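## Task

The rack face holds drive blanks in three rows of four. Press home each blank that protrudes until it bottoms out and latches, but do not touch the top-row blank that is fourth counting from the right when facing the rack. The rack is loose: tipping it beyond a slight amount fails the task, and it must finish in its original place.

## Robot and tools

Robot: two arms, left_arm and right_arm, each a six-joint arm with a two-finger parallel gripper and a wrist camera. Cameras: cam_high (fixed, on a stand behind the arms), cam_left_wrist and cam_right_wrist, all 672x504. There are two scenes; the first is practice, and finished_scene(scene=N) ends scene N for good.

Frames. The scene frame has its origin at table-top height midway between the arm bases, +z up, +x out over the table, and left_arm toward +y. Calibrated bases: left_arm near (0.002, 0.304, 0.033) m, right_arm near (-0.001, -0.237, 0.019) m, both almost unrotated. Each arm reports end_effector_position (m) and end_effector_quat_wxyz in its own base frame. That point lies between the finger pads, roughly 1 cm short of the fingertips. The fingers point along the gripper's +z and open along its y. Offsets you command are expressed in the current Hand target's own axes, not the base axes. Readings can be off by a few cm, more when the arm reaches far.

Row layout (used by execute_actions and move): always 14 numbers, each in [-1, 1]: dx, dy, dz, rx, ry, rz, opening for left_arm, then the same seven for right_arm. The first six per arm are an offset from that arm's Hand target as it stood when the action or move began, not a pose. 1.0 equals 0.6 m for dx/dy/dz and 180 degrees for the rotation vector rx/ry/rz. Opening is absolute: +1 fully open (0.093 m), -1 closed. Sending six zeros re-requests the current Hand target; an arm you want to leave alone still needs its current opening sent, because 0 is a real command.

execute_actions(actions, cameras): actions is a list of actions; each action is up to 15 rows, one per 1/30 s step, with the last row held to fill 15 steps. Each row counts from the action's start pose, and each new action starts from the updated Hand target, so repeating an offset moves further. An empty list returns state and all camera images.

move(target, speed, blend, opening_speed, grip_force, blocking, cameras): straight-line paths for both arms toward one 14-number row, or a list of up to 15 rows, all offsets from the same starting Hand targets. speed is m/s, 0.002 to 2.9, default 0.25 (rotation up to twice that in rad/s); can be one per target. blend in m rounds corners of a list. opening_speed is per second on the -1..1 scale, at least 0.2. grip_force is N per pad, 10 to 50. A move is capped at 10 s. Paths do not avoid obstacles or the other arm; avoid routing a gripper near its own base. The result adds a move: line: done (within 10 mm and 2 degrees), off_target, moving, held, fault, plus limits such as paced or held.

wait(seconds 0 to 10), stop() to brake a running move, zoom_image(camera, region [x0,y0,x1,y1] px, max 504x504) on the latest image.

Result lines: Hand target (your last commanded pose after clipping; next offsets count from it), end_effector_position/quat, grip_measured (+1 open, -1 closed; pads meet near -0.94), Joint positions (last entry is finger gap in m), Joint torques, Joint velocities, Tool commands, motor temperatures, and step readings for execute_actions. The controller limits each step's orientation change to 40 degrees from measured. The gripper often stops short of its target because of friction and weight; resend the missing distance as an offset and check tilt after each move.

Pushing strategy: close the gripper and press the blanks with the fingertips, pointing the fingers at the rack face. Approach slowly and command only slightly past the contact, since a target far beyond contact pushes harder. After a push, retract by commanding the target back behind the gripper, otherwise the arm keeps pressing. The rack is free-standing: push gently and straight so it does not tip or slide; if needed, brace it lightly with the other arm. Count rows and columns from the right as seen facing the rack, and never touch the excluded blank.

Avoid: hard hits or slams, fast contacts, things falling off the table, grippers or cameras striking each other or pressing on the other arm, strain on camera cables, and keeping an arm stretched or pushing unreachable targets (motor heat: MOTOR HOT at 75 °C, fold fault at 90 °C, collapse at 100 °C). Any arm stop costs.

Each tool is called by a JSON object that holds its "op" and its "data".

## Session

{"op": "execute_actions", "data": {"actions": []}}

{"op": "zoom_image", "data": {"camera": "cam_high", "region": [200, 120, 504, 280]}}

Scene clock: 0.00 s.
left_arm: end_effector_position=(+0.3997, -0.0387, +0.1084) grip_measured=+1.000 end_effector_quat_wxyz=(+0.610, +0.034, +0.792, +0.009) | right_arm: end_effector_position=(+0.3746, -0.0542, +0.0708) grip_measured=+1.000 end_effector_quat_wxyz=(+0.552, +0.129, +0.820, -0.078)
Joint positions: left_arm=[-0.143 1.585 0.382 0.942 -0.11 0.028 0.093] | right_arm=[-0.037 1.588 0.332 0.857 0.24 0.116 0.093]
Joint velocities: within noise
Joint torques (N m): no reading
Motor temperatures (°C): left_arm=[30 30 30 31 26 28 27] | right_arm=[26 32 37 31 25 25 27]
Heat: left arm: 31 °C; right arm: 37 °C.
Hand target: left_arm +0.4033, -0.0392, +0.1198; +0.623, +0.032, +0.781, +0.007 | right_arm +0.3765, -0.0542, +0.0742; +0.556, +0.130, +0.817, -0.078
Tool commands: left_gripper/opening=+1.0 right_gripper/opening=+1.0
camera_calibration:
cam_left_wrist: T_world_to_cam=[[-0.014079, -0.997855, -0.0639323, -0.0238852], [-0.661974, 0.0572218, -0.747339, 0.382666], [0.749394, 0.0317998, -0.66136, -0.138959], [0, 0, 0, 1]] pos_world=[0.357114, -0.041312, 0.192552]
cam_right_wrist: T_world_to_cam=[[-0.303617, -0.952702, -0.0132942, 0.0631805], [-0.683385, 0.227468, -0.693717, 0.357879], [0.663929, -0.201539, -0.720125, -0.120953], [0, 0, 0, 1]] pos_world=[0.344056, -0.0455906, 0.162005]

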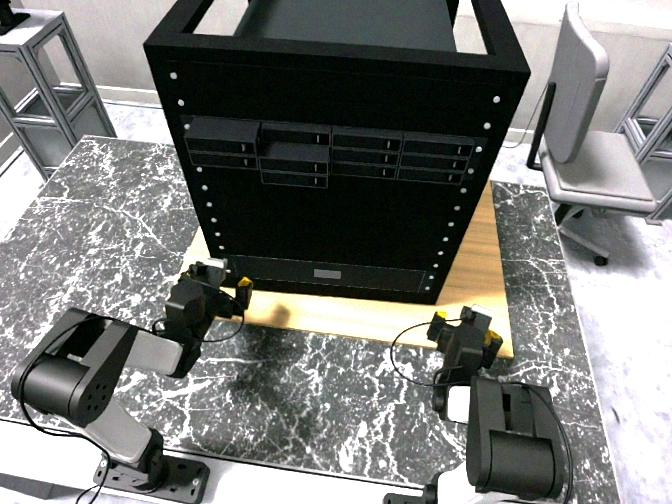

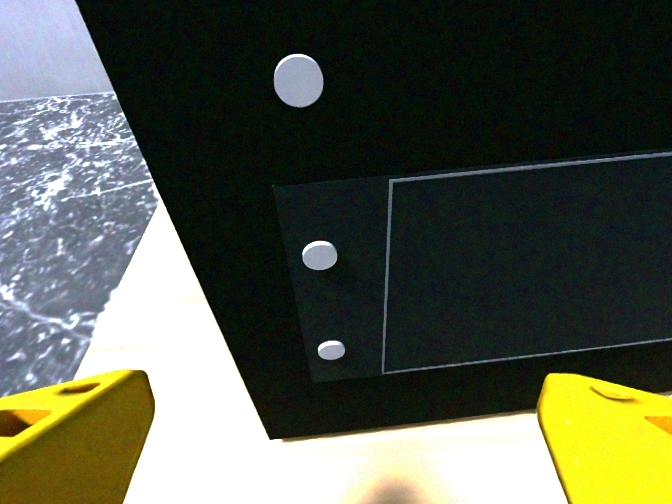

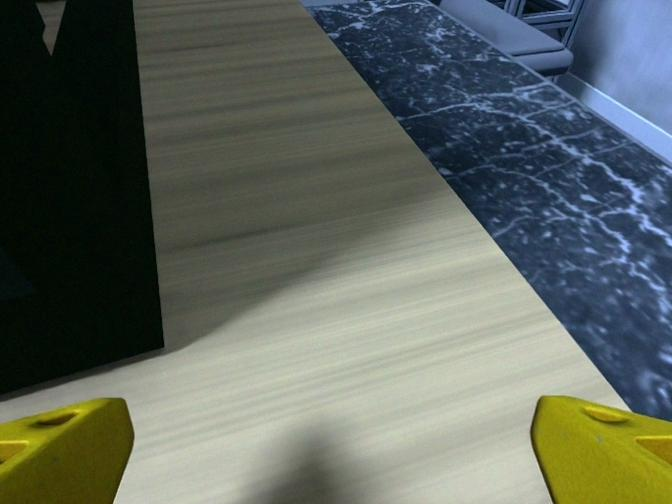

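Scaled by 1.658 from the camera's 672x504 image, which has a finer 960x720 frame.

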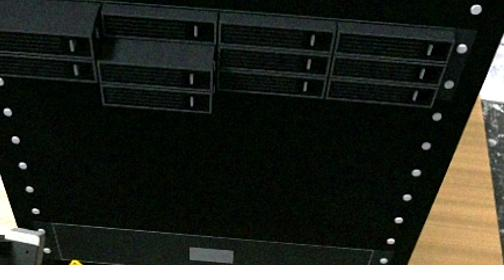

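{"op": "zoom_image", "data": {"camera": "cam_high", "region": [170, 100, 350, 210]}}

{"op": "zoom_image", "data": {"camera": "cam_high", "region": [320, 100, 500, 210]}}

Scaled by 2.800 from the camera's 672x504 image, which has a finer 960x720 frame.

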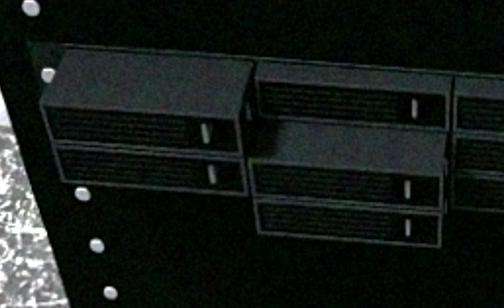

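Scaled by 2.800 from the camera's 672x504 image, which has a finer 960x720 frame.

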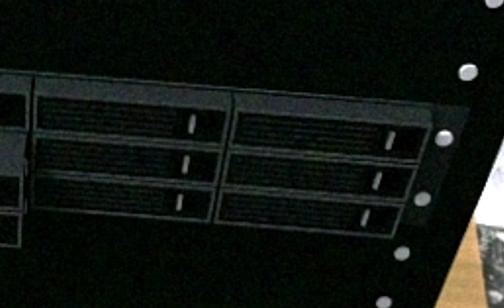

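{"op": "move", "data": {"target": [[-0.0293,-0.0385,-0.1815,0,0,0,1,0,0,0,0,0,0,1],[-0.5075,-0.2303,-0.2813,-0.0842,-0.0698,0.4786,1,0,0,0,0,0,0,1]], "speed": 0.3, "blend": [0.04, 0], "cameras": ["cam_high", "cam_left_wrist"]}}

Scene clock: 44.63 s.
left_arm: end_effector_position=(+0.3025, -0.1913, +0.4315) grip_measured=+1.000 end_effector_quat_wxyz=(+0.512, +0.495, +0.473, +0.518) | right_arm: end_effector_position=(+0.3746, -0.0542, +0.0708) grip_measured=+1.000 end_effector_quat_wxyz=(+0.552, +0.129, +0.820, -0.078)
Joint positions: left_arm=[-0.951 1.151 1.146 0.109 -0.931 1.684 0.093] | right_arm=[-0.037 1.588 0.332 0.857 0.24 0.116 0.093]
Joint torques (N m): left_arm=[-0.69 -3.54 9.29 1.83 -0.1 -0.07] | right_arm=[-0.02 -5.23 6.98 2.8 0.13 -0.01]
Motor temperatures (°C): left_arm=[30 33 34 40 26 28 27] | right_arm=[26 34 41 39 25 25 27]
Heat: left arm: 40 °C; right arm: 41 °C.
Hand target: left_arm +0.3003, -0.1904, +0.4467; +0.523, +0.480, +0.476, +0.519 | right_arm +0.3765, -0.0542, +0.0742; +0.556, +0.130, +0.817, -0.078
Off the commanded pose: left_arm 0.015 m, 2 deg | right_arm 0.004 m, 1 deg.
move: off_target (left_arm)
camera_calibration:
cam_left_wrist: T_world_to_cam=[[0.0928198, 0.0288979, -0.995263, 0.409119], [-0.434514, 0.90055, -0.0143756, 0.344729], [0.895869, 0.433791, 0.0961455, -0.141849], [0, 0, 0, 1]] pos_world=[0.238894, -0.260736, 0.425775]
Images, in order (width x height): cam_high 672x504, cam_left_wrist 672x504.

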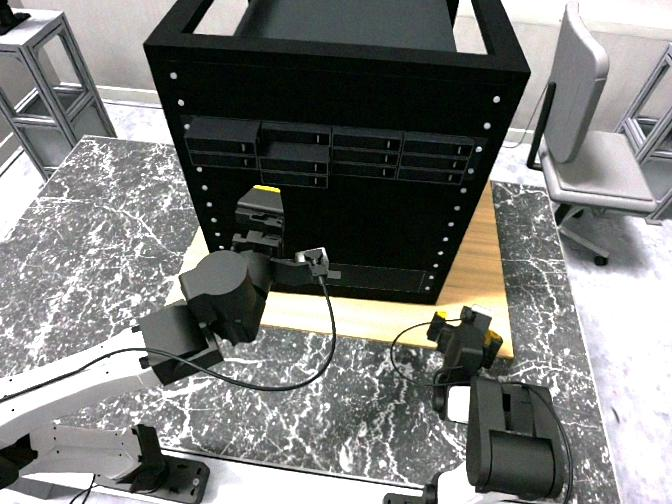

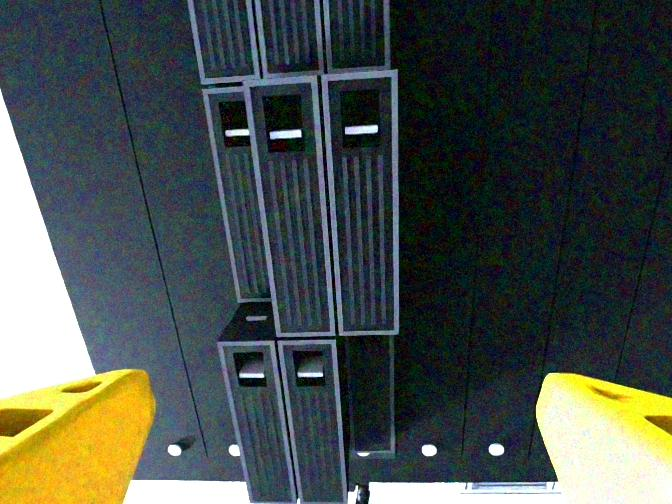

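{"op": "zoom_image", "data": {"camera": "cam_left_wrist", "region": [180, 50, 430, 504]}}

Scaled by 1.110 from the camera's 672x504 image, which has a finer 960x720 frame.

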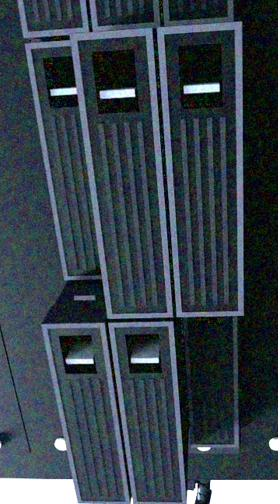

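{"op": "move", "data": {"target": [-0.0247,0.0607,0.0773,0,0.021,0.0018,1,0,0,0,0,0,0,1], "speed": 0.15, "cameras": ["cam_left_wrist"]}}

Scene clock: 89.87 s.
left_arm: end_effector_position=(+0.3431, -0.2111, +0.4718) grip_measured=+1.000 end_effector_quat_wxyz=(+0.497, +0.481, +0.486, +0.534) | right_arm: end_effector_position=(+0.3746, -0.0542, +0.0708) grip_measured=+1.000 end_effector_quat_wxyz=(+0.552, +0.129, +0.820, -0.078)
Joint positions: left_arm=[-0.894 1.369 1.453 0.027 -0.932 1.691 0.093] | right_arm=[-0.037 1.588 0.332 0.857 0.24 0.116 0.093]
Joint torques (N m): left_arm=[0.77 -5.16 9.46 1.71 -0.02 -0.11] | right_arm=[-0.05 -5.15 6.84 2.83 0.12 0.03]
Heat: left arm: 40 °C; right arm: 42 °C.
Hand target: left_arm +0.3432, -0.2057, +0.4868; +0.506, +0.464, +0.491, +0.536 | right_arm +0.3765, -0.0542, +0.0742; +0.556, +0.130, +0.817, -0.078
Off the commanded pose: left_arm 0.016 m, 2 deg | right_arm 0.004 m, 1 deg.
move: off_target (left_arm)
camera_calibration:
cam_left_wrist: T_world_to_cam=[[0.0948556, 0.0356931, -0.994851, 0.446497], [-0.486637, 0.873475, -0.0150607, 0.393374], [0.86844, 0.485559, 0.100224, -0.155092], [0, 0, 0, 1]] pos_world=[0.283766, -0.284233, 0.465667]
Images, in order (width x height): cam_left_wrist 672x504.

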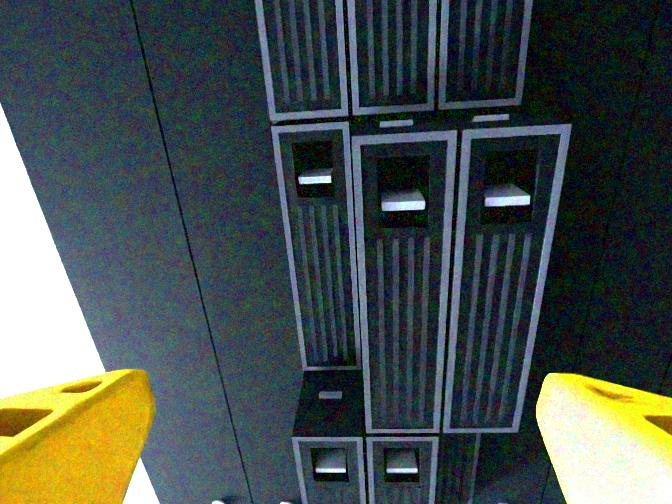

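{"op": "move", "data": {"target": [0,0.0022,0.0338,0,0,0,1,0,0,0,0,0,0,1], "speed": 0.08, "cameras": ["cam_left_wrist"]}}

Scene clock: 109.30 s.
left_arm: end_effector_position=(+0.3630, -0.2063, +0.4743) grip_measured=+1.000 end_effector_quat_wxyz=(+0.489, +0.478, +0.490, +0.541) | right_arm: end_effector_position=(+0.3746, -0.0542, +0.0708) grip_measured=+1.000 end_effector_quat_wxyz=(+0.552, +0.129, +0.820, -0.078)
Joint positions: left_arm=[-0.838 1.417 1.508 0.01 -0.899 1.688 0.093] | right_arm=[-0.037 1.588 0.332 0.857 0.24 0.116 0.093]
Joint torques (N m): left_arm=[0.69 -5.45 9.46 1.76 0.22 -0.21] | right_arm=[-0.08 -5.12 6.89 2.81 0.16 -0.06]
Motor temperatures (°C): left_arm=[30 33 43 40 26 28 27] | right_arm=[26 35 42 43 25 25 27]
Heat: left arm: 43 °C; right arm: 43 °C.
Hand target: left_arm +0.3634, -0.2046, +0.4898; +0.506, +0.464, +0.491, +0.536 | right_arm +0.3765, -0.0542, +0.0742; +0.556, +0.130, +0.817, -0.078
Off the commanded pose: left_arm 0.016 m, 3 deg | right_arm 0.004 m, 1 deg.
move: off_target (left_arm)
camera_calibration:
cam_left_wrist: T_world_to_cam=[[0.0900844, 0.0448463, -0.994924, 0.450574], [-0.506188, 0.862395, -0.00695975, 0.399835], [0.857706, 0.504245, 0.100389, -0.167295], [0, 0, 0, 1]] pos_world=[0.305291, -0.280665, 0.467864]
Images, in order (width x height): cam_left_wrist 672x504.

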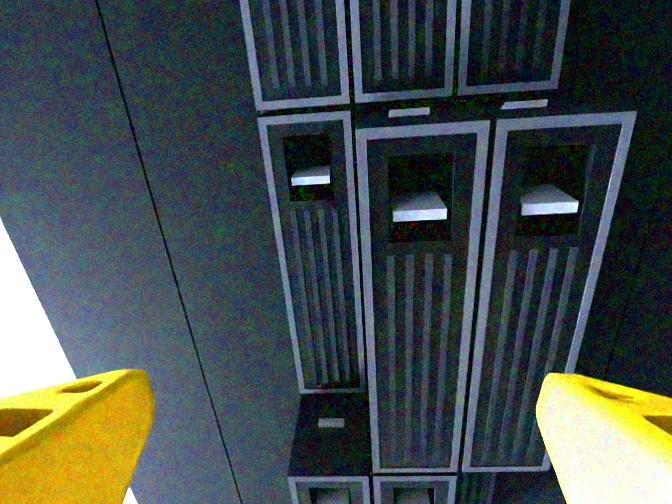

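{"op": "move", "data": {"target": [-0.0067,-0.003,0.053,0,0,0,1,0,0,0,0,0,0,1], "speed": 0.04, "cameras": ["cam_left_wrist", "cam_high"]}}

Scene clock: 120.27 s.
left_arm: end_effector_position=(+0.3944, -0.2086, +0.4753) grip_measured=+1.000 end_effector_quat_wxyz=(+0.489, +0.478, +0.491, +0.540) | right_arm: end_effector_position=(+0.3746, -0.0542, +0.0708) grip_measured=+1.000 end_effector_quat_wxyz=(+0.552, +0.129, +0.820, -0.078)
Joint positions: left_arm=[-0.769 1.506 1.595 0.002 -0.829 1.674 0.093] | right_arm=[-0.037 1.588 0.332 0.857 0.24 0.116 0.093]
Joint torques (N m): left_arm=[0.88 -6.12 9.62 1.79 0.11 -0.24] | right_arm=[-0.12 -5.16 6.94 2.82 0.12 0]
Heat: left arm: 44 °C; right arm: 43 °C.
Hand target: left_arm +0.3953, -0.2067, +0.4909; +0.506, +0.464, +0.491, +0.536 | right_arm +0.3765, -0.0542, +0.0742; +0.556, +0.130, +0.817, -0.078
Off the commanded pose: left_arm 0.016 m, 3 deg | right_arm 0.004 m, 1 deg.
move: off_target (left_arm)
camera_calibration:
cam_left_wrist: T_world_to_cam=[[0.0886522, 0.0426871, -0.995148, 0.449123], [-0.505407, 0.862844, -0.00801203, 0.418079], [0.858315, 0.503665, 0.0980674, -0.192476], [0, 0, 0, 1]] pos_world=[0.336689, -0.282965, 0.469169]
Images, in order (width x height): cam_high 672x504, cam_left_wrist 672x504.

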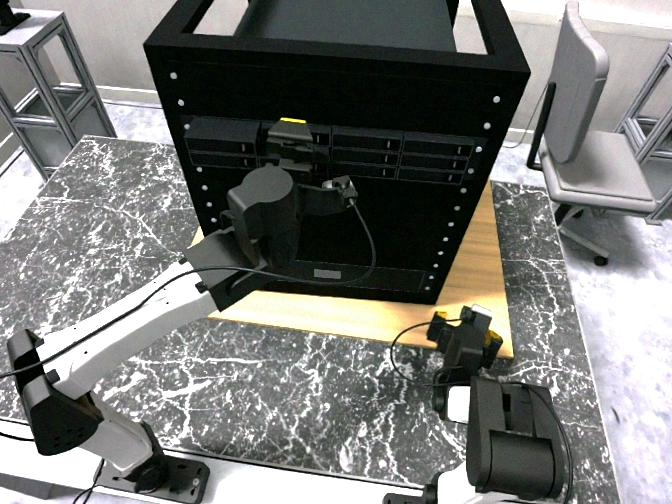

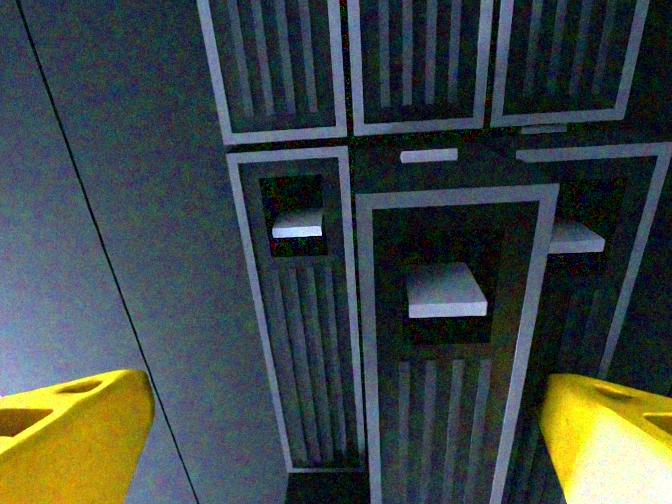

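{"op": "move", "data": {"target": [0,0.001,0.0167,0,0,0,1,0,0,0,0,0,0,1], "speed": 0.03, "cameras": ["cam_left_wrist"]}}

{"op": "move", "data": {"target": [0,0.001,0.0083,0,0,0,1,0,0,0,0,0,0,1], "speed": 0.02, "cameras": ["cam_left_wrist"]}}

Scene clock: 123.67 s.
left_arm: end_effector_position=(+0.4038, -0.2069, +0.4764) grip_measured=+1.000 end_effector_quat_wxyz=(+0.486, +0.478, +0.492, +0.541) | right_arm: end_effector_position=(+0.3746, -0.0542, +0.0708) grip_measured=+1.000 end_effector_quat_wxyz=(+0.552, +0.129, +0.820, -0.078)
Joint positions: left_arm=[-0.746 1.531 1.627 -0.011 -0.813 1.671 0.093] | right_arm=[-0.037 1.588 0.332 0.857 0.24 0.116 0.093]
Joint torques (N m): left_arm=[1.03 -6.12 9.58 1.85 0.25 -0.24] | right_arm=[-0.27 -5.14 6.93 2.82 0.11 -0.01]
Heat: left arm: 44 °C; right arm: 43 °C.
Hand target: left_arm +0.4053, -0.2062, +0.4922; +0.506, +0.464, +0.491, +0.536 | right_arm +0.3765, -0.0542, +0.0742; +0.556, +0.130, +0.817, -0.078
Off the commanded pose: left_arm 0.016 m, 3 deg | right_arm 0.004 m, 1 deg.
move: off_target (left_arm)
camera_calibration:
cam_left_wrist: T_world_to_cam=[[0.0853685, 0.0459237, -0.995291, 0.451411], [-0.510244, 0.86002, -0.00408276, 0.420737], [0.855782, 0.50819, 0.0968509, -0.198943], [0, 0, 0, 1]] pos_world=[0.346395, -0.281472, 0.47027]
Images, in order (width x height): cam_left_wrist 672x504.

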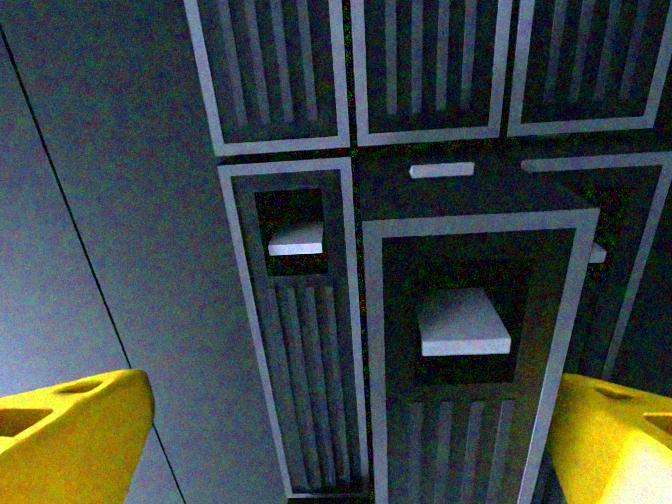

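Scene clock: 124.43 s.
left_arm: end_effector_position=(+0.4083, -0.2065, +0.4769) grip_measured=+1.000 end_effector_quat_wxyz=(+0.484, +0.479, +0.493, +0.541) | right_arm: end_effector_position=(+0.3746, -0.0542, +0.0708) grip_measured=+1.000 end_effector_quat_wxyz=(+0.552, +0.129, +0.820, -0.078)
Joint positions: left_arm=[-0.736 1.545 1.645 -0.02 -0.804 1.67 0.093] | right_arm=[-0.037 1.588 0.332 0.857 0.24 0.116 0.093]
Joint torques (N m): left_arm=[1.01 -6.27 9.69 1.87 0.29 -0.26] | right_arm=[0.02 -5.23 6.79 2.8 0.11 -0.07]
Heat: left arm: 44 °C; right arm: 43 °C.
Hand target: left_arm +0.4101, -0.2059, +0.4934; +0.506, +0.464, +0.491, +0.536 | right_arm +0.3765, -0.0542, +0.0742; +0.556, +0.130, +0.817, -0.078
Off the commanded pose: left_arm 0.016 m, 3 deg | right_arm 0.004 m, 1 deg.
move: off_target (left_arm)
camera_calibration:
cam_left_wrist: T_world_to_cam=[[0.0827739, 0.0482686, -0.995399, 0.453025], [-0.511524, 0.859269, -0.000869105, 0.421554], [0.855273, 0.509242, 0.0958155, -0.202109], [0, 0, 0, 1]] pos_world=[0.350995, -0.281173, 0.470672]
Images, in order (width x height): cam_left_wrist 672x504.

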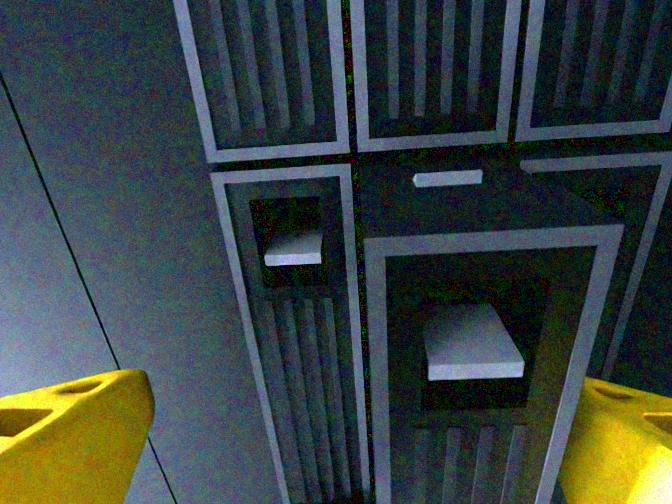

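{"op": "move", "data": {"target": [0,0.0005,0.0083,0,0,0,1,0,0,0,0,0,0,1], "speed": 0.02, "cameras": ["cam_left_wrist"]}}

{"op": "move", "data": {"target": [0,0.0005,0.0067,0,0,0,1,0,0,0,0,0,0,1], "speed": 0.02, "cameras": ["cam_left_wrist"]}}

Scene clock: 128.07 s.
left_arm: end_effector_position=(+0.4119, -0.2065, +0.4773) grip_measured=+1.000 end_effector_quat_wxyz=(+0.483, +0.481, +0.493, +0.541) | right_arm: end_effector_position=(+0.3746, -0.0542, +0.0708) grip_measured=+1.000 end_effector_quat_wxyz=(+0.552, +0.129, +0.820, -0.078)
Joint positions: left_arm=[-0.729 1.556 1.662 -0.03 -0.796 1.668 0.093] | right_arm=[-0.037 1.588 0.332 0.857 0.24 0.116 0.093]
Joint torques (N m): left_arm=[1.21 -6.06 9.74 1.95 0.28 -0.29] | right_arm=[0.01 -5.24 6.83 2.81 0.11 -0.02]
Heat: left arm: 44 °C; right arm: 43 °C.
Hand target: left_arm +0.4151, -0.2055, +0.4942; +0.506, +0.464, +0.491, +0.536 | right_arm +0.3765, -0.0542, +0.0742; +0.556, +0.130, +0.817, -0.078
Off the commanded pose: left_arm 0.017 m, 3 deg | right_arm 0.004 m, 1 deg.
move: off_target (left_arm)
camera_calibration:
cam_left_wrist: T_world_to_cam=[[0.0794432, 0.0502959, -0.99557, 0.455062], [-0.510801, 0.859695, 0.00267129, 0.421451], [0.85602, 0.508326, 0.0939881, -0.204861], [0, 0, 0, 1]] pos_world=[0.354492, -0.28107, 0.471174]
Images, in order (width x height): cam_left_wrist 672x504.

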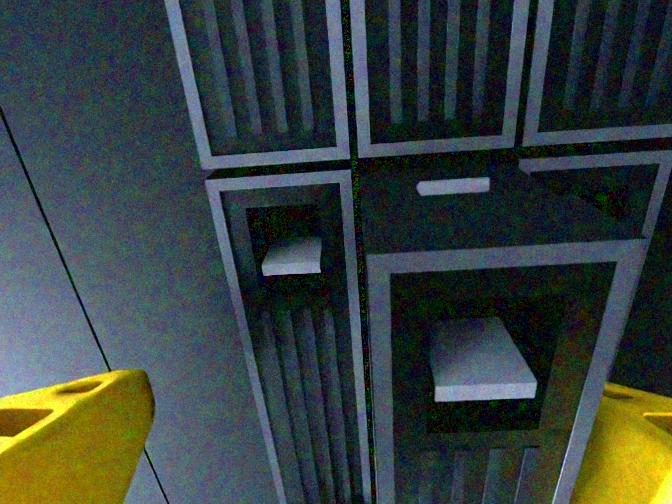

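Scene clock: 128.87 s.
left_arm: end_effector_position=(+0.4126, -0.2069, +0.4772) grip_measured=+1.000 end_effector_quat_wxyz=(+0.480, +0.485, +0.492, +0.541) | right_arm: end_effector_position=(+0.3746, -0.0542, +0.0708) grip_measured=+1.000 end_effector_quat_wxyz=(+0.552, +0.129, +0.820, -0.078)
Joint positions: left_arm=[-0.728 1.561 1.674 -0.048 -0.794 1.668 0.093] | right_arm=[-0.037 1.588 0.332 0.857 0.24 0.116 0.093]
Joint torques (N m): left_arm=[2 -5.57 9.69 2.06 0.34 -0.29] | right_arm=[-0.03 -5.31 6.9 2.81 0.09 -0.09]
Heat: left arm: 44 °C; right arm: 43 °C.
Hand target: left_arm +0.4191, -0.2053, +0.4947; +0.506, +0.464, +0.491, +0.536 | right_arm +0.3765, -0.0542, +0.0742; +0.556, +0.130, +0.817, -0.078
Off the commanded pose: left_arm 0.019 m, 4 deg | right_arm 0.004 m, 1 deg.
move: off_target (left_arm)
camera_calibration:
cam_left_wrist: T_world_to_cam=[[0.072289, 0.0568826, -0.99576, 0.459322], [-0.509814, 0.860199, 0.0121279, 0.417431], [0.857242, 0.506776, 0.0911825, -0.2047], [0, 0, 0, 1]] pos_world=[0.355086, -0.281464, 0.470978]
Images, in order (width x height): cam_left_wrist 672x504.

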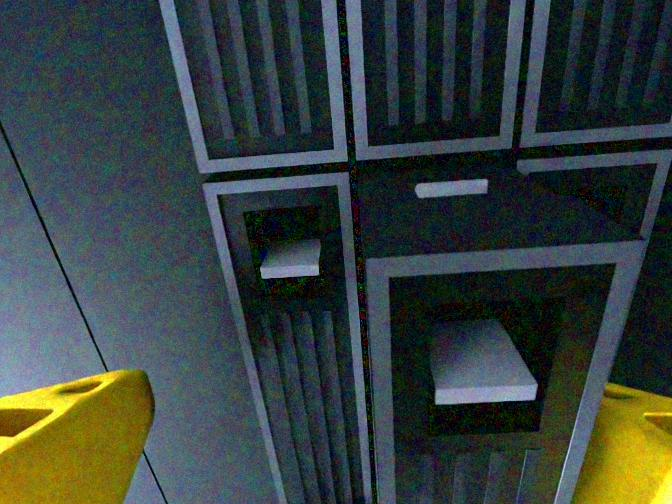

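{"op": "move", "data": {"target": [0,0.0005,0.0067,0,0,0,1,0,0,0,0,0,0,1], "speed": 0.02, "cameras": ["cam_left_wrist"]}}

Scene clock: 132.87 s.
left_arm: end_effector_position=(+0.4131, -0.2073, +0.4774) grip_measured=+1.000 end_effector_quat_wxyz=(+0.477, +0.488, +0.492, +0.540) | right_arm: end_effector_position=(+0.3746, -0.0542, +0.0708) grip_measured=+1.000 end_effector_quat_wxyz=(+0.552, +0.129, +0.820, -0.078)
Joint positions: left_arm=[-0.727 1.565 1.686 -0.065 -0.792 1.668 0.093] | right_arm=[-0.037 1.588 0.332 0.857 0.24 0.116 0.093]
Joint torques (N m): left_arm=[2.65 -5.35 9.88 2.22 0.44 -0.29] | right_arm=[-0.24 -5.31 6.91 2.82 0.11 0]
Heat: left arm: 44 °C; right arm: 44 °C.
Hand target: left_arm +0.4230, -0.2051, +0.4954; +0.506, +0.464, +0.491, +0.536 | right_arm +0.3765, -0.0542, +0.0742; +0.556, +0.130, +0.817, -0.078
Off the commanded pose: left_arm 0.021 m, 4 deg | right_arm 0.004 m, 1 deg.
move: off_target (left_arm)
camera_calibration:
cam_left_wrist: T_world_to_cam=[[0.0655854, 0.0629279, -0.995861, 0.463541], [-0.508696, 0.860693, 0.020885, 0.413414], [0.858444, 0.505221, 0.0884601, -0.204532], [0, 0, 0, 1]] pos_world=[0.35548, -0.281659, 0.471081]
Images, in order (width x height): cam_left_wrist 672x504.

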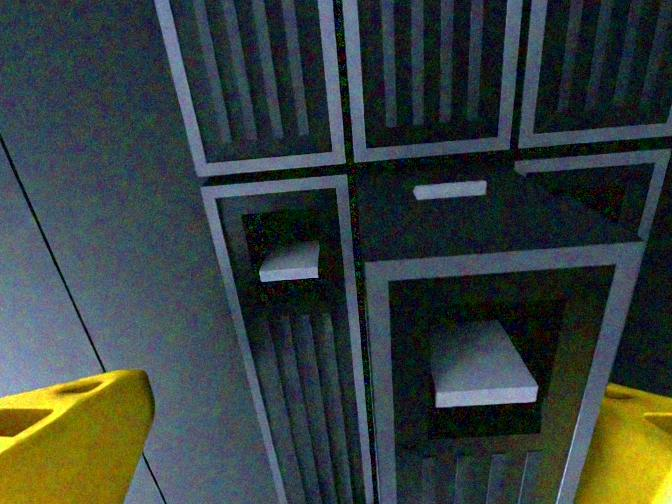

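{"op": "move", "data": {"target": [[0,0.0103,-0.1178,0,0,0,1,0,0,0,0,0,0,1],[-0.0017,0.0445,-0.1148,0,0,0,1,0,0,0,0,0,0,1]], "speed": 0.12, "blend": [0.01, 0], "cameras": ["cam_left_wrist", "cam_high"]}}

Scene clock: 140.97 s.
left_arm: end_effector_position=(+0.3574, -0.2138, +0.5008) grip_measured=+1.000 end_effector_quat_wxyz=(+0.496, +0.478, +0.489, +0.535) | right_arm: end_effector_position=(+0.3746, -0.0542, +0.0708) grip_measured=+1.000 end_effector_quat_wxyz=(+0.552, +0.129, +0.820, -0.078)
Joint positions: left_arm=[-0.864 1.456 1.651 -0.091 -0.91 1.68 0.093] | right_arm=[-0.037 1.588 0.332 0.857 0.24 0.116 0.093]
Joint torques (N m): left_arm=[-0.73 -6.09 8.95 1.75 -0.09 -0.05] | right_arm=[-0.12 -5.31 6.75 2.8 0.12 0]
Heat: left arm: 44 °C; right arm: 44 °C.
Hand target: left_arm +0.3523, -0.2103, +0.5159; +0.506, +0.464, +0.491, +0.536 | right_arm +0.3765, -0.0542, +0.0742; +0.556, +0.130, +0.817, -0.078
Off the commanded pose: left_arm 0.017 m, 2 deg | right_arm 0.004 m, 1 deg.
move: off_target (left_arm)
camera_calibration:
cam_left_wrist: T_world_to_cam=[[0.0930977, 0.0319955, -0.995143, 0.474067], [-0.492447, 0.870155, -0.0180925, 0.406024], [0.865349, 0.491739, 0.0967655, -0.164977], [0, 0, 0, 1]] pos_world=[0.298573, -0.287347, 0.495074]
Images, in order (width x height): cam_high 672x504, cam_left_wrist 672x504.

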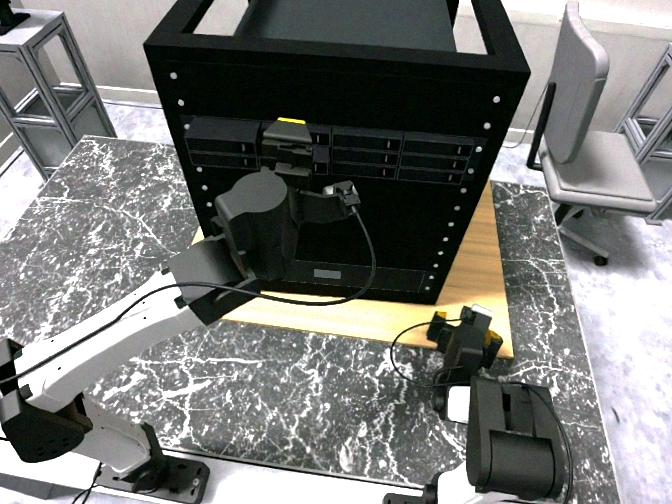

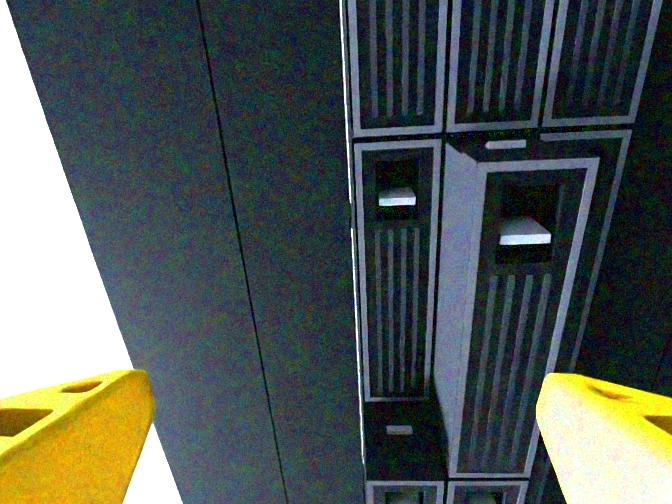

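{"op": "move", "data": {"target": [-0.0025,-0.0063,0.0725,0,0,0,1,0,0,0,0,0,0,1], "speed": 0.05, "cameras": ["cam_left_wrist"]}}

{"op": "move", "data": {"target": [0,0.001,0.0217,0,0,0,1,0,0,0,0,0,0,1], "speed": 0.03, "cameras": ["cam_left_wrist"]}}

Scene clock: 148.43 s.
left_arm: end_effector_position=(+0.3956, -0.2119, +0.5013) grip_measured=+1.000 end_effector_quat_wxyz=(+0.490, +0.478, +0.491, +0.540) | right_arm: end_effector_position=(+0.3746, -0.0542, +0.0708) grip_measured=+1.000 end_effector_quat_wxyz=(+0.552, +0.129, +0.820, -0.078)
Joint positions: left_arm=[-0.773 1.556 1.752 -0.104 -0.833 1.674 0.093] | right_arm=[-0.037 1.588 0.332 0.857 0.24 0.116 0.093]
Joint torques (N m): left_arm=[0.9 -6.41 9.33 1.81 0.15 -0.24] | right_arm=[-0.06 -5.09 6.93 2.81 0.16 -0.05]
Heat: left arm: 43 °C; right arm: 44 °C.
Hand target: left_arm +0.3960, -0.2093, +0.5160; +0.506, +0.464, +0.491, +0.536 | right_arm +0.3765, -0.0542, +0.0742; +0.556, +0.130, +0.817, -0.078
Off the commanded pose: left_arm 0.015 m, 2 deg | right_arm 0.004 m, 1 deg.
move: off_target (left_arm)
camera_calibration:
cam_left_wrist: T_world_to_cam=[[0.0897974, 0.0418694, -0.99508, 0.474381], [-0.504768, 0.863206, -0.00923035, 0.422094], [0.858572, 0.503113, 0.0986479, -0.194891], [0, 0, 0, 1]] pos_world=[0.337789, -0.286164, 0.495168]
Images, in order (width x height): cam_left_wrist 672x504.

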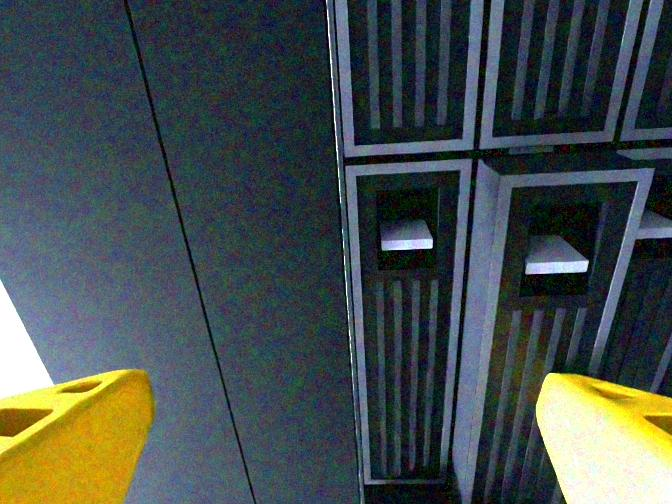

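Scene clock: 149.33 s.
left_arm: end_effector_position=(+0.4075, -0.2101, +0.5027) grip_measured=+1.000 end_effector_quat_wxyz=(+0.486, +0.478, +0.492, +0.541) | right_arm: end_effector_position=(+0.3746, -0.0542, +0.0708) grip_measured=+1.000 end_effector_quat_wxyz=(+0.552, +0.129, +0.820, -0.078)
Joint positions: left_arm=[-0.746 1.591 1.798 -0.123 -0.811 1.671 0.093] | right_arm=[-0.037 1.588 0.332 0.857 0.24 0.116 0.093]
Joint torques (N m): left_arm=[1.02 -6.31 9.21 1.89 0.25 -0.28] | right_arm=[-0.05 -5.16 6.83 2.89 0.11 -0.01]
Heat: left arm: 43 °C; right arm: 44 °C.
Hand target: left_arm +0.4089, -0.2086, +0.5176; +0.506, +0.464, +0.491, +0.536 | right_arm +0.3765, -0.0542, +0.0742; +0.556, +0.130, +0.817, -0.078
Off the commanded pose: left_arm 0.015 m, 3 deg | right_arm 0.004 m, 1 deg.
move: off_target (left_arm)
camera_calibration:
cam_left_wrist: T_world_to_cam=[[0.0855547, 0.0455975, -0.99529, 0.477268], [-0.509642, 0.860375, -0.00439201, 0.425476], [0.856122, 0.507617, 0.0968476, -0.203225], [0, 0, 0, 1]] pos_world=[0.349994, -0.284671, 0.496571]
Images, in order (width x height): cam_left_wrist 672x504.

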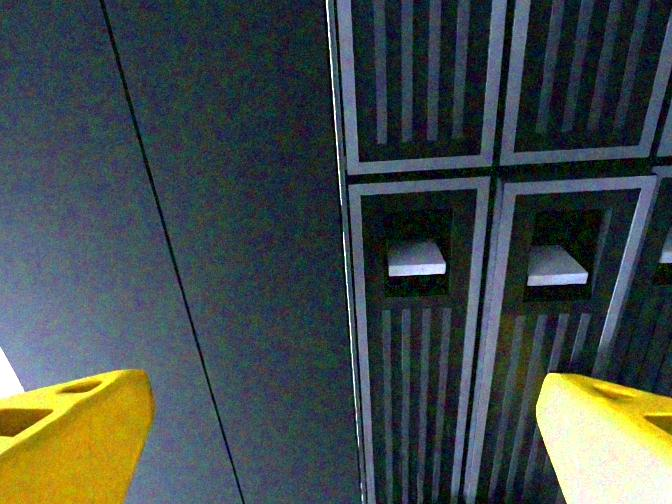

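Near flush; finish pushing to the stop.

{"op": "move", "data": {"target": [0,0.0005,0.01,0,0,0,1,0,0,0,0,0,0,1], "speed": 0.02, "cameras": []}}

{"op": "move", "data": {"target": [0,0.0005,0.0067,0,0,0,1,0,0,0,0,0,0,1], "speed": 0.02, "cameras": []}}

{"op": "move", "data": {"target": [0,0.0005,0.0067,0,0,0,1,0,0,0,0,0,0,1], "speed": 0.02, "cameras": ["cam_left_wrist"]}}

Scene clock: 153.37 s.
left_arm: end_effector_position=(+0.4114, -0.2102, +0.5032) grip_measured=+1.000 end_effector_quat_wxyz=(+0.485, +0.481, +0.492, +0.540) | right_arm: end_effector_position=(+0.3746, -0.0542, +0.0708) grip_measured=+1.000 end_effector_quat_wxyz=(+0.552, +0.129, +0.820, -0.078)
Joint positions: left_arm=[-0.737 1.604 1.82 -0.138 -0.802 1.669 0.093] | right_arm=[-0.037 1.588 0.332 0.857 0.24 0.116 0.093]
Joint torques (N m): left_arm=[1.46 -6.2 9.26 1.99 0.28 -0.29] | right_arm=[0.05 -5.03 6.78 2.77 0.11 -0.03]
Heat: left arm: 43 °C; right arm: 44 °C.
Hand target: left_arm +0.4148, -0.2082, +0.5185; +0.506, +0.464, +0.491, +0.536 | right_arm +0.3765, -0.0542, +0.0742; +0.556, +0.130, +0.817, -0.078
Off the commanded pose: left_arm 0.016 m, 3 deg | right_arm 0.004 m, 1 deg.
move: off_target (left_arm)
No camera images: "cameras" was empty.

Scene clock: 154.17 s.
left_arm: end_effector_position=(+0.4120, -0.2103, +0.5034) grip_measured=+1.000 end_effector_quat_wxyz=(+0.482, +0.484, +0.492, +0.540) | right_arm: end_effector_position=(+0.3746, -0.0542, +0.0708) grip_measured=+1.000 end_effector_quat_wxyz=(+0.552, +0.129, +0.820, -0.078)
Joint positions: left_arm=[-0.736 1.609 1.834 -0.156 -0.8 1.669 0.093] | right_arm=[-0.037 1.588 0.332 0.857 0.24 0.116 0.093]
Joint torques (N m): left_arm=[2.15 -5.75 9.47 2.13 0.39 -0.31] | right_arm=[-0.09 -5.11 6.87 2.81 0.12 -0.02]
Heat: left arm: 43 °C; right arm: 44 °C.
Hand target: left_arm +0.4187, -0.2078, +0.5193; +0.506, +0.464, +0.491, +0.536 | right_arm +0.3765, -0.0542, +0.0742; +0.556, +0.130, +0.817, -0.078
Off the commanded pose: left_arm 0.017 m, 4 deg | right_arm 0.004 m, 1 deg.
move: off_target (left_arm)
No camera images: "cameras" was empty.

Scene clock: 154.97 s.
left_arm: end_effector_position=(+0.4127, -0.2107, +0.5034) grip_measured=+1.000 end_effector_quat_wxyz=(+0.479, +0.488, +0.491, +0.540) | right_arm: end_effector_position=(+0.3746, -0.0542, +0.0708) grip_measured=+1.000 end_effector_quat_wxyz=(+0.552, +0.129, +0.820, -0.078)
Joint positions: left_arm=[-0.735 1.615 1.847 -0.174 -0.797 1.669 0.093] | right_arm=[-0.037 1.588 0.332 0.857 0.24 0.116 0.093]
Joint torques (N m): left_arm=[2.73 -5.53 9.2 2.27 0.38 -0.29] | right_arm=[0.01 -5.23 7.02 2.84 0.14 0.02]
Heat: left arm: 44 °C; right arm: 44 °C.
Hand target: left_arm +0.4228, -0.2076, +0.5198; +0.506, +0.464, +0.491, +0.536 | right_arm +0.3765, -0.0542, +0.0742; +0.556, +0.130, +0.817, -0.078
Off the commanded pose: left_arm 0.020 m, 4 deg | right_arm 0.004 m, 1 deg.
move: off_target (left_arm)
camera_calibration:
cam_left_wrist: T_world_to_cam=[[0.0674593, 0.0615343, -0.995823, 0.488598], [-0.506438, 0.862068, 0.018962, 0.415949], [0.859633, 0.503044, 0.0893178, -0.206118], [0, 0, 0, 1]] pos_world=[0.354878, -0.284955, 0.49708]
Images, in order (width x height): cam_left_wrist 672x504.

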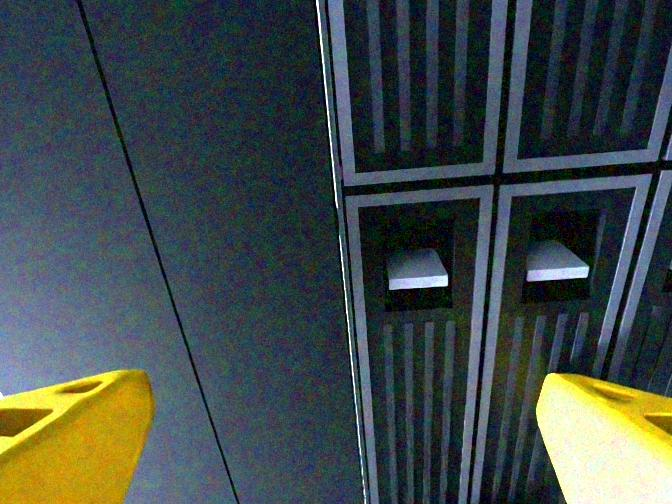

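{"op": "move", "data": {"target": [[0,0.0134,-0.1543,0,0,0,1,0,0,0,0,0,0,1],[0.1845,0.0077,-0.1443,0,0,0,1,0,0,0,0,0,0,1]], "speed": 0.13, "blend": [0.015, 0], "cameras": ["cam_left_wrist", "cam_high"]}}

Scene clock: 163.93 s.
left_arm: end_effector_position=(+0.3313, -0.1044, +0.5160) grip_measured=+1.000 end_effector_quat_wxyz=(+0.500, +0.467, +0.492, +0.539) | right_arm: end_effector_position=(+0.3746, -0.0542, +0.0708) grip_measured=+1.000 end_effector_quat_wxyz=(+0.552, +0.129, +0.820, -0.078)
Joint positions: left_arm=[-0.613 1.166 1.508 -0.24 -0.673 1.647 0.093] | right_arm=[-0.037 1.588 0.332 0.857 0.24 0.116 0.093]
Joint torques (N m): left_arm=[0.91 -4.12 5.39 1.87 0.2 -0.23] | right_arm=[-0.03 -5.23 6.84 2.79 0.16 0]
Heat: left arm: 43 °C; right arm: 45 °C.
Hand target: left_arm +0.3299, -0.1022, +0.5171; +0.506, +0.464, +0.491, +0.536 | right_arm +0.3765, -0.0542, +0.0742; +0.556, +0.130, +0.817, -0.078
Off the commanded pose: left_arm 0.003 m, 1 deg | right_arm 0.004 m, 1 deg.
move: done
camera_calibration:
cam_left_wrist: T_world_to_cam=[[0.109425, 0.0201346, -0.993791, 0.480858], [-0.50431, 0.862684, -0.0380506, 0.311715], [0.856561, 0.505343, 0.104553, -0.197322], [0, 0, 0, 1]] pos_world=[0.273602, -0.178878, 0.510364]
Images, in order (width x height): cam_high 672x504, cam_left_wrist 672x504.

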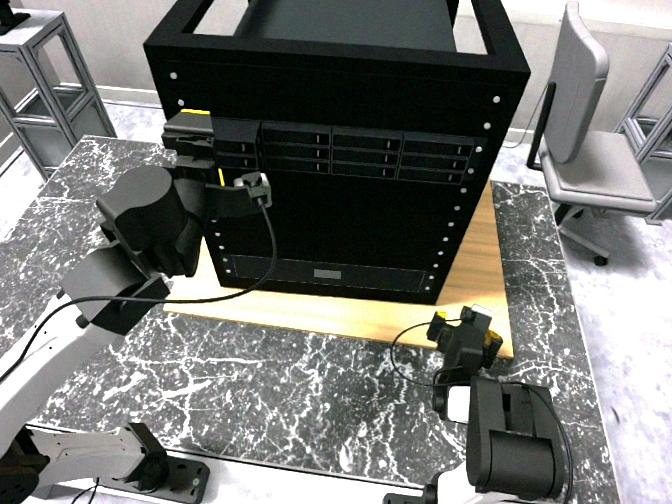

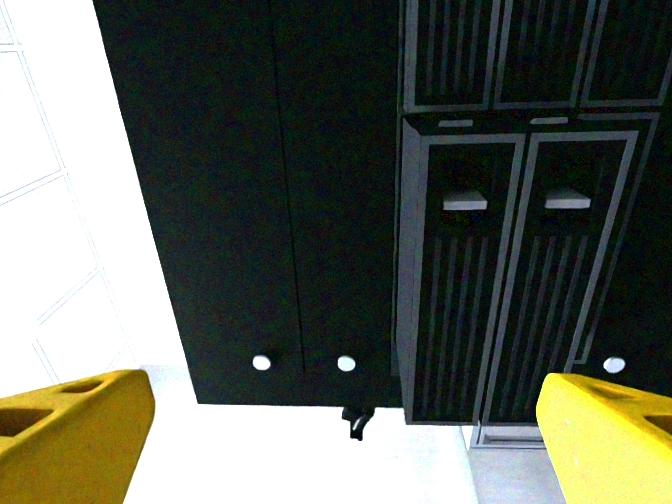

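{"op": "move", "data": {"target": [0,-0.002,0.0418,0,0,0,1,0,0,0,0,0,0,1], "speed": 0.08, "cameras": ["cam_left_wrist"]}}

Scene clock: 175.13 s.
left_arm: end_effector_position=(+0.3578, -0.1036, +0.4994) grip_measured=+1.000 end_effector_quat_wxyz=(+0.484, +0.483, +0.495, +0.536) | right_arm: end_effector_position=(+0.3746, -0.0542, +0.0708) grip_measured=+1.000 end_effector_quat_wxyz=(+0.552, +0.129, +0.820, -0.078)
Joint positions: left_arm=[-0.541 1.221 1.508 -0.235 -0.603 1.639 0.093] | right_arm=[-0.037 1.588 0.332 0.857 0.24 0.116 0.093]
Joint torques (N m): left_arm=[0.87 -3.95 8.58 2.06 0.18 -0.22] | right_arm=[0.13 -5.2 6.87 2.76 0.18 -0.02]
Heat: left arm: 42 °C; right arm: 45 °C.
Hand target: left_arm +0.3550, -0.1007, +0.5180; +0.506, +0.464, +0.491, +0.536 | right_arm +0.3765, -0.0542, +0.0742; +0.556, +0.130, +0.817, -0.078
Off the commanded pose: left_arm 0.019 m, 3 deg | right_arm 0.004 m, 1 deg.
move: off_target (left_arm)
camera_calibration:
cam_left_wrist: T_world_to_cam=[[0.0703007, 0.0441905, -0.996547, 0.479273], [-0.505692, 0.86271, 0.00258202, 0.303902], [0.859845, 0.503764, 0.0829959, -0.209213], [0, 0, 0, 1]] pos_world=[0.299878, -0.177964, 0.494197]
Images, in order (width x height): cam_left_wrist 672x504.

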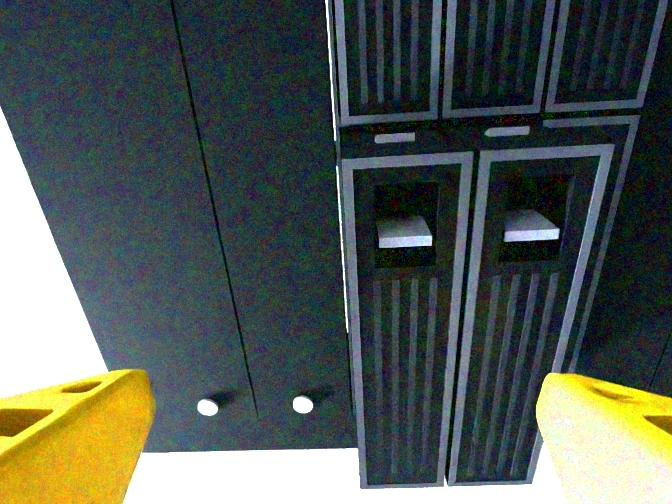

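{"op": "move", "data": {"target": [0,-0.0058,0.0665,0,0,0,1,0,0,0,0,0,0,1], "speed": 0.04, "cameras": ["cam_left_wrist", "cam_high"]}}

Scene clock: 182.00 s.
left_arm: end_effector_position=(+0.3960, -0.1002, +0.4980) grip_measured=+1.000 end_effector_quat_wxyz=(+0.484, +0.483, +0.497, +0.535) | right_arm: end_effector_position=(+0.3746, -0.0542, +0.0708) grip_measured=+1.000 end_effector_quat_wxyz=(+0.552, +0.129, +0.820, -0.078)
Joint positions: left_arm=[-0.453 1.329 1.577 -0.202 -0.517 1.629 0.093] | right_arm=[-0.037 1.588 0.332 0.857 0.24 0.116 0.093]
Joint torques (N m): left_arm=[0.91 -4.45 9.42 2.11 0.24 -0.26] | right_arm=[-0.02 -5.3 6.8 2.79 0.07 -0.05]
Heat: left arm: 43 °C; right arm: 45 °C.
Hand target: left_arm +0.3949, -0.0985, +0.5180; +0.506, +0.464, +0.491, +0.536 | right_arm +0.3765, -0.0542, +0.0742; +0.556, +0.130, +0.817, -0.078
Off the commanded pose: left_arm 0.020 m, 3 deg | right_arm 0.004 m, 1 deg.
move: off_target (left_arm)
camera_calibration:
cam_left_wrist: T_world_to_cam=[[0.0671572, 0.0411965, -0.996892, 0.476157], [-0.507031, 0.861927, 0.00146216, 0.321297], [0.859308, 0.505357, 0.0787725, -0.24118], [0, 0, 0, 1]] pos_world=[0.338178, -0.174669, 0.493206]
Images, in order (width x height): cam_high 672x504, cam_left_wrist 672x504.

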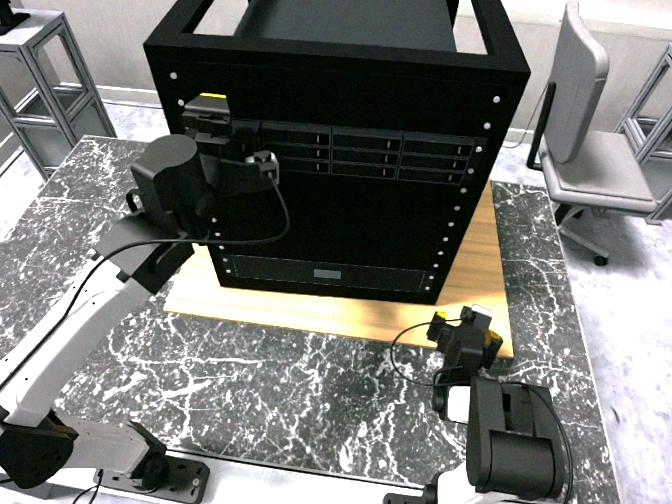

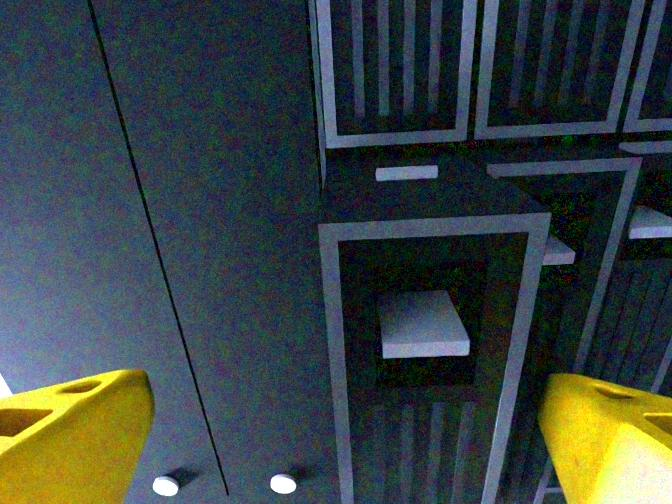

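{"op": "move", "data": {"target": [0,0.001,0.0133,0,0,0,1,0,0,0,0,0,0,1], "speed": 0.03, "cameras": []}}

{"op": "move", "data": {"target": [0,0.0008,0.01,0,0,0,1,0,0,0,0,0,0,1], "speed": 0.02, "cameras": ["cam_left_wrist"]}}

Scene clock: 185.30 s.
left_arm: end_effector_position=(+0.4033, -0.0986, +0.4990) grip_measured=+1.000 end_effector_quat_wxyz=(+0.482, +0.482, +0.498, +0.536) | right_arm: end_effector_position=(+0.3746, -0.0542, +0.0708) grip_measured=+1.000 end_effector_quat_wxyz=(+0.552, +0.129, +0.820, -0.078)
Joint positions: left_arm=[-0.438 1.354 1.6 -0.203 -0.507 1.629 0.093] | right_arm=[-0.037 1.588 0.332 0.857 0.24 0.116 0.093]
Joint torques (N m): left_arm=[0.83 -4.44 9.44 2.13 0.23 -0.29] | right_arm=[-0.01 -5.26 6.97 2.8 0.12 -0.01]
Heat: left arm: 44 °C; right arm: 46 °C.
Hand target: left_arm +0.4028, -0.0979, +0.5194; +0.506, +0.464, +0.491, +0.536 | right_arm +0.3765, -0.0542, +0.0742; +0.556, +0.130, +0.817, -0.078
Off the commanded pose: left_arm 0.020 m, 4 deg | right_arm 0.004 m, 1 deg.
move: off_target (left_arm)
No camera images: "cameras" was empty.

Scene clock: 186.10 s.
left_arm: end_effector_position=(+0.4056, -0.0985, +0.4991) grip_measured=+1.000 end_effector_quat_wxyz=(+0.479, +0.486, +0.499, +0.534) | right_arm: end_effector_position=(+0.3746, -0.0542, +0.0708) grip_measured=+1.000 end_effector_quat_wxyz=(+0.552, +0.129, +0.820, -0.078)
Joint positions: left_arm=[-0.433 1.364 1.618 -0.22 -0.5 1.628 0.093] | right_arm=[-0.037 1.588 0.332 0.857 0.24 0.116 0.093]
Joint torques (N m): left_arm=[1.43 -3.99 9.44 2.29 0.27 -0.25] | right_arm=[-0.13 -5.14 6.83 2.79 0.11 -0.05]
Heat: left arm: 44 °C; right arm: 46 °C.
Hand target: left_arm +0.4087, -0.0976, +0.5204; +0.506, +0.464, +0.491, +0.536 | right_arm +0.3765, -0.0542, +0.0742; +0.556, +0.130, +0.817, -0.078
Off the commanded pose: left_arm 0.022 m, 4 deg | right_arm 0.004 m, 1 deg.
move: off_target (left_arm)
camera_calibration:
cam_left_wrist: T_world_to_cam=[[0.0570715, 0.0460468, -0.997308, 0.481299], [-0.509272, 0.860541, 0.0105887, 0.320998], [0.858711, 0.507296, 0.0725627, -0.246846], [0, 0, 0, 1]] pos_world=[0.347976, -0.17317, 0.494516]
Images, in order (width x height): cam_left_wrist 672x504.

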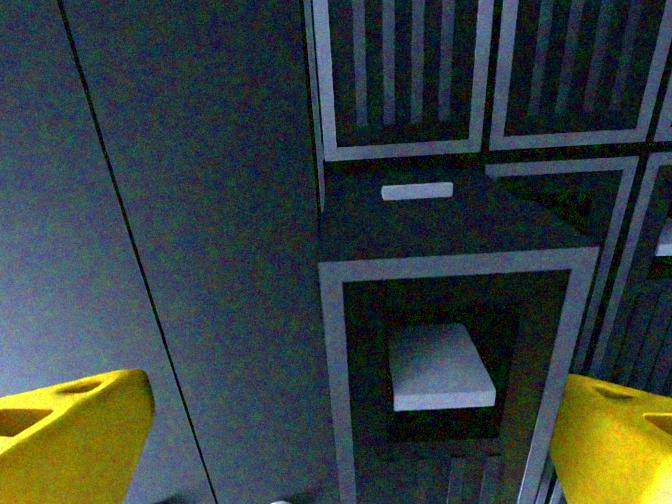

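{"op": "move", "data": {"target": [0,0.0008,0.0083,0,0,0,1,0,0,0,0,0,0,1], "speed": 0.02, "cameras": ["cam_left_wrist"]}}

Scene clock: 197.10 s.
left_arm: end_effector_position=(+0.4065, -0.0987, +0.4993) grip_measured=+1.000 end_effector_quat_wxyz=(+0.477, +0.490, +0.499, +0.532) | right_arm: end_effector_position=(+0.3746, -0.0542, +0.0708) grip_measured=+1.000 end_effector_quat_wxyz=(+0.552, +0.129, +0.820, -0.078)
Joint positions: left_arm=[-0.43 1.37 1.635 -0.241 -0.493 1.627 0.093] | right_arm=[-0.037 1.588 0.332 0.857 0.24 0.116 0.093]
Joint torques (N m): left_arm=[1.89 -3.43 9.43 2.57 0.28 -0.26] | right_arm=[-0.06 -5.29 6.95 2.81 0.13 -0.03]
Motor temperatures (°C): left_arm=[30 33 43 45 26 28 27] | right_arm=[26 36 43 46 25 25 27]
Heat: left arm: 45 °C; right arm: 46 °C.
Hand target: left_arm +0.4136, -0.0973, +0.5214; +0.506, +0.464, +0.491, +0.536 | right_arm +0.3765, -0.0542, +0.0742; +0.556, +0.130, +0.817, -0.078
Off the commanded pose: left_arm 0.023 m, 5 deg | right_arm 0.004 m, 1 deg.
move: off_target (left_arm)
camera_calibration:
cam_left_wrist: T_world_to_cam=[[0.0477036, 0.0493981, -0.997639, 0.485784], [-0.5058, 0.862452, 0.0185187, 0.316344], [0.861331, 0.503722, 0.0661276, -0.245704], [0, 0, 0, 1]] pos_world=[0.348466, -0.173062, 0.495027]
Images, in order (width x height): cam_left_wrist 672x504.

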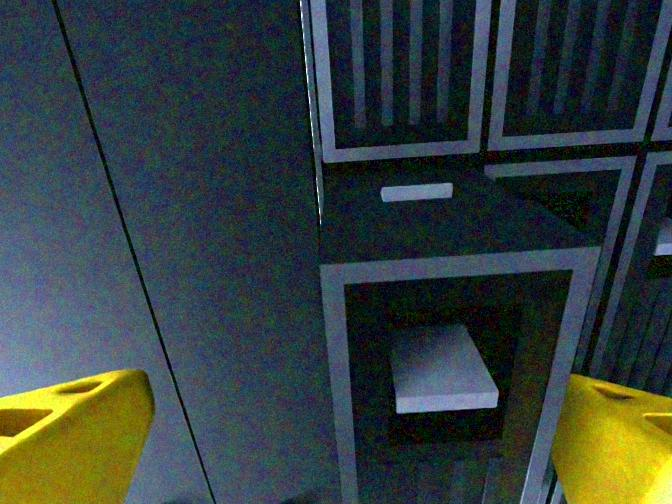

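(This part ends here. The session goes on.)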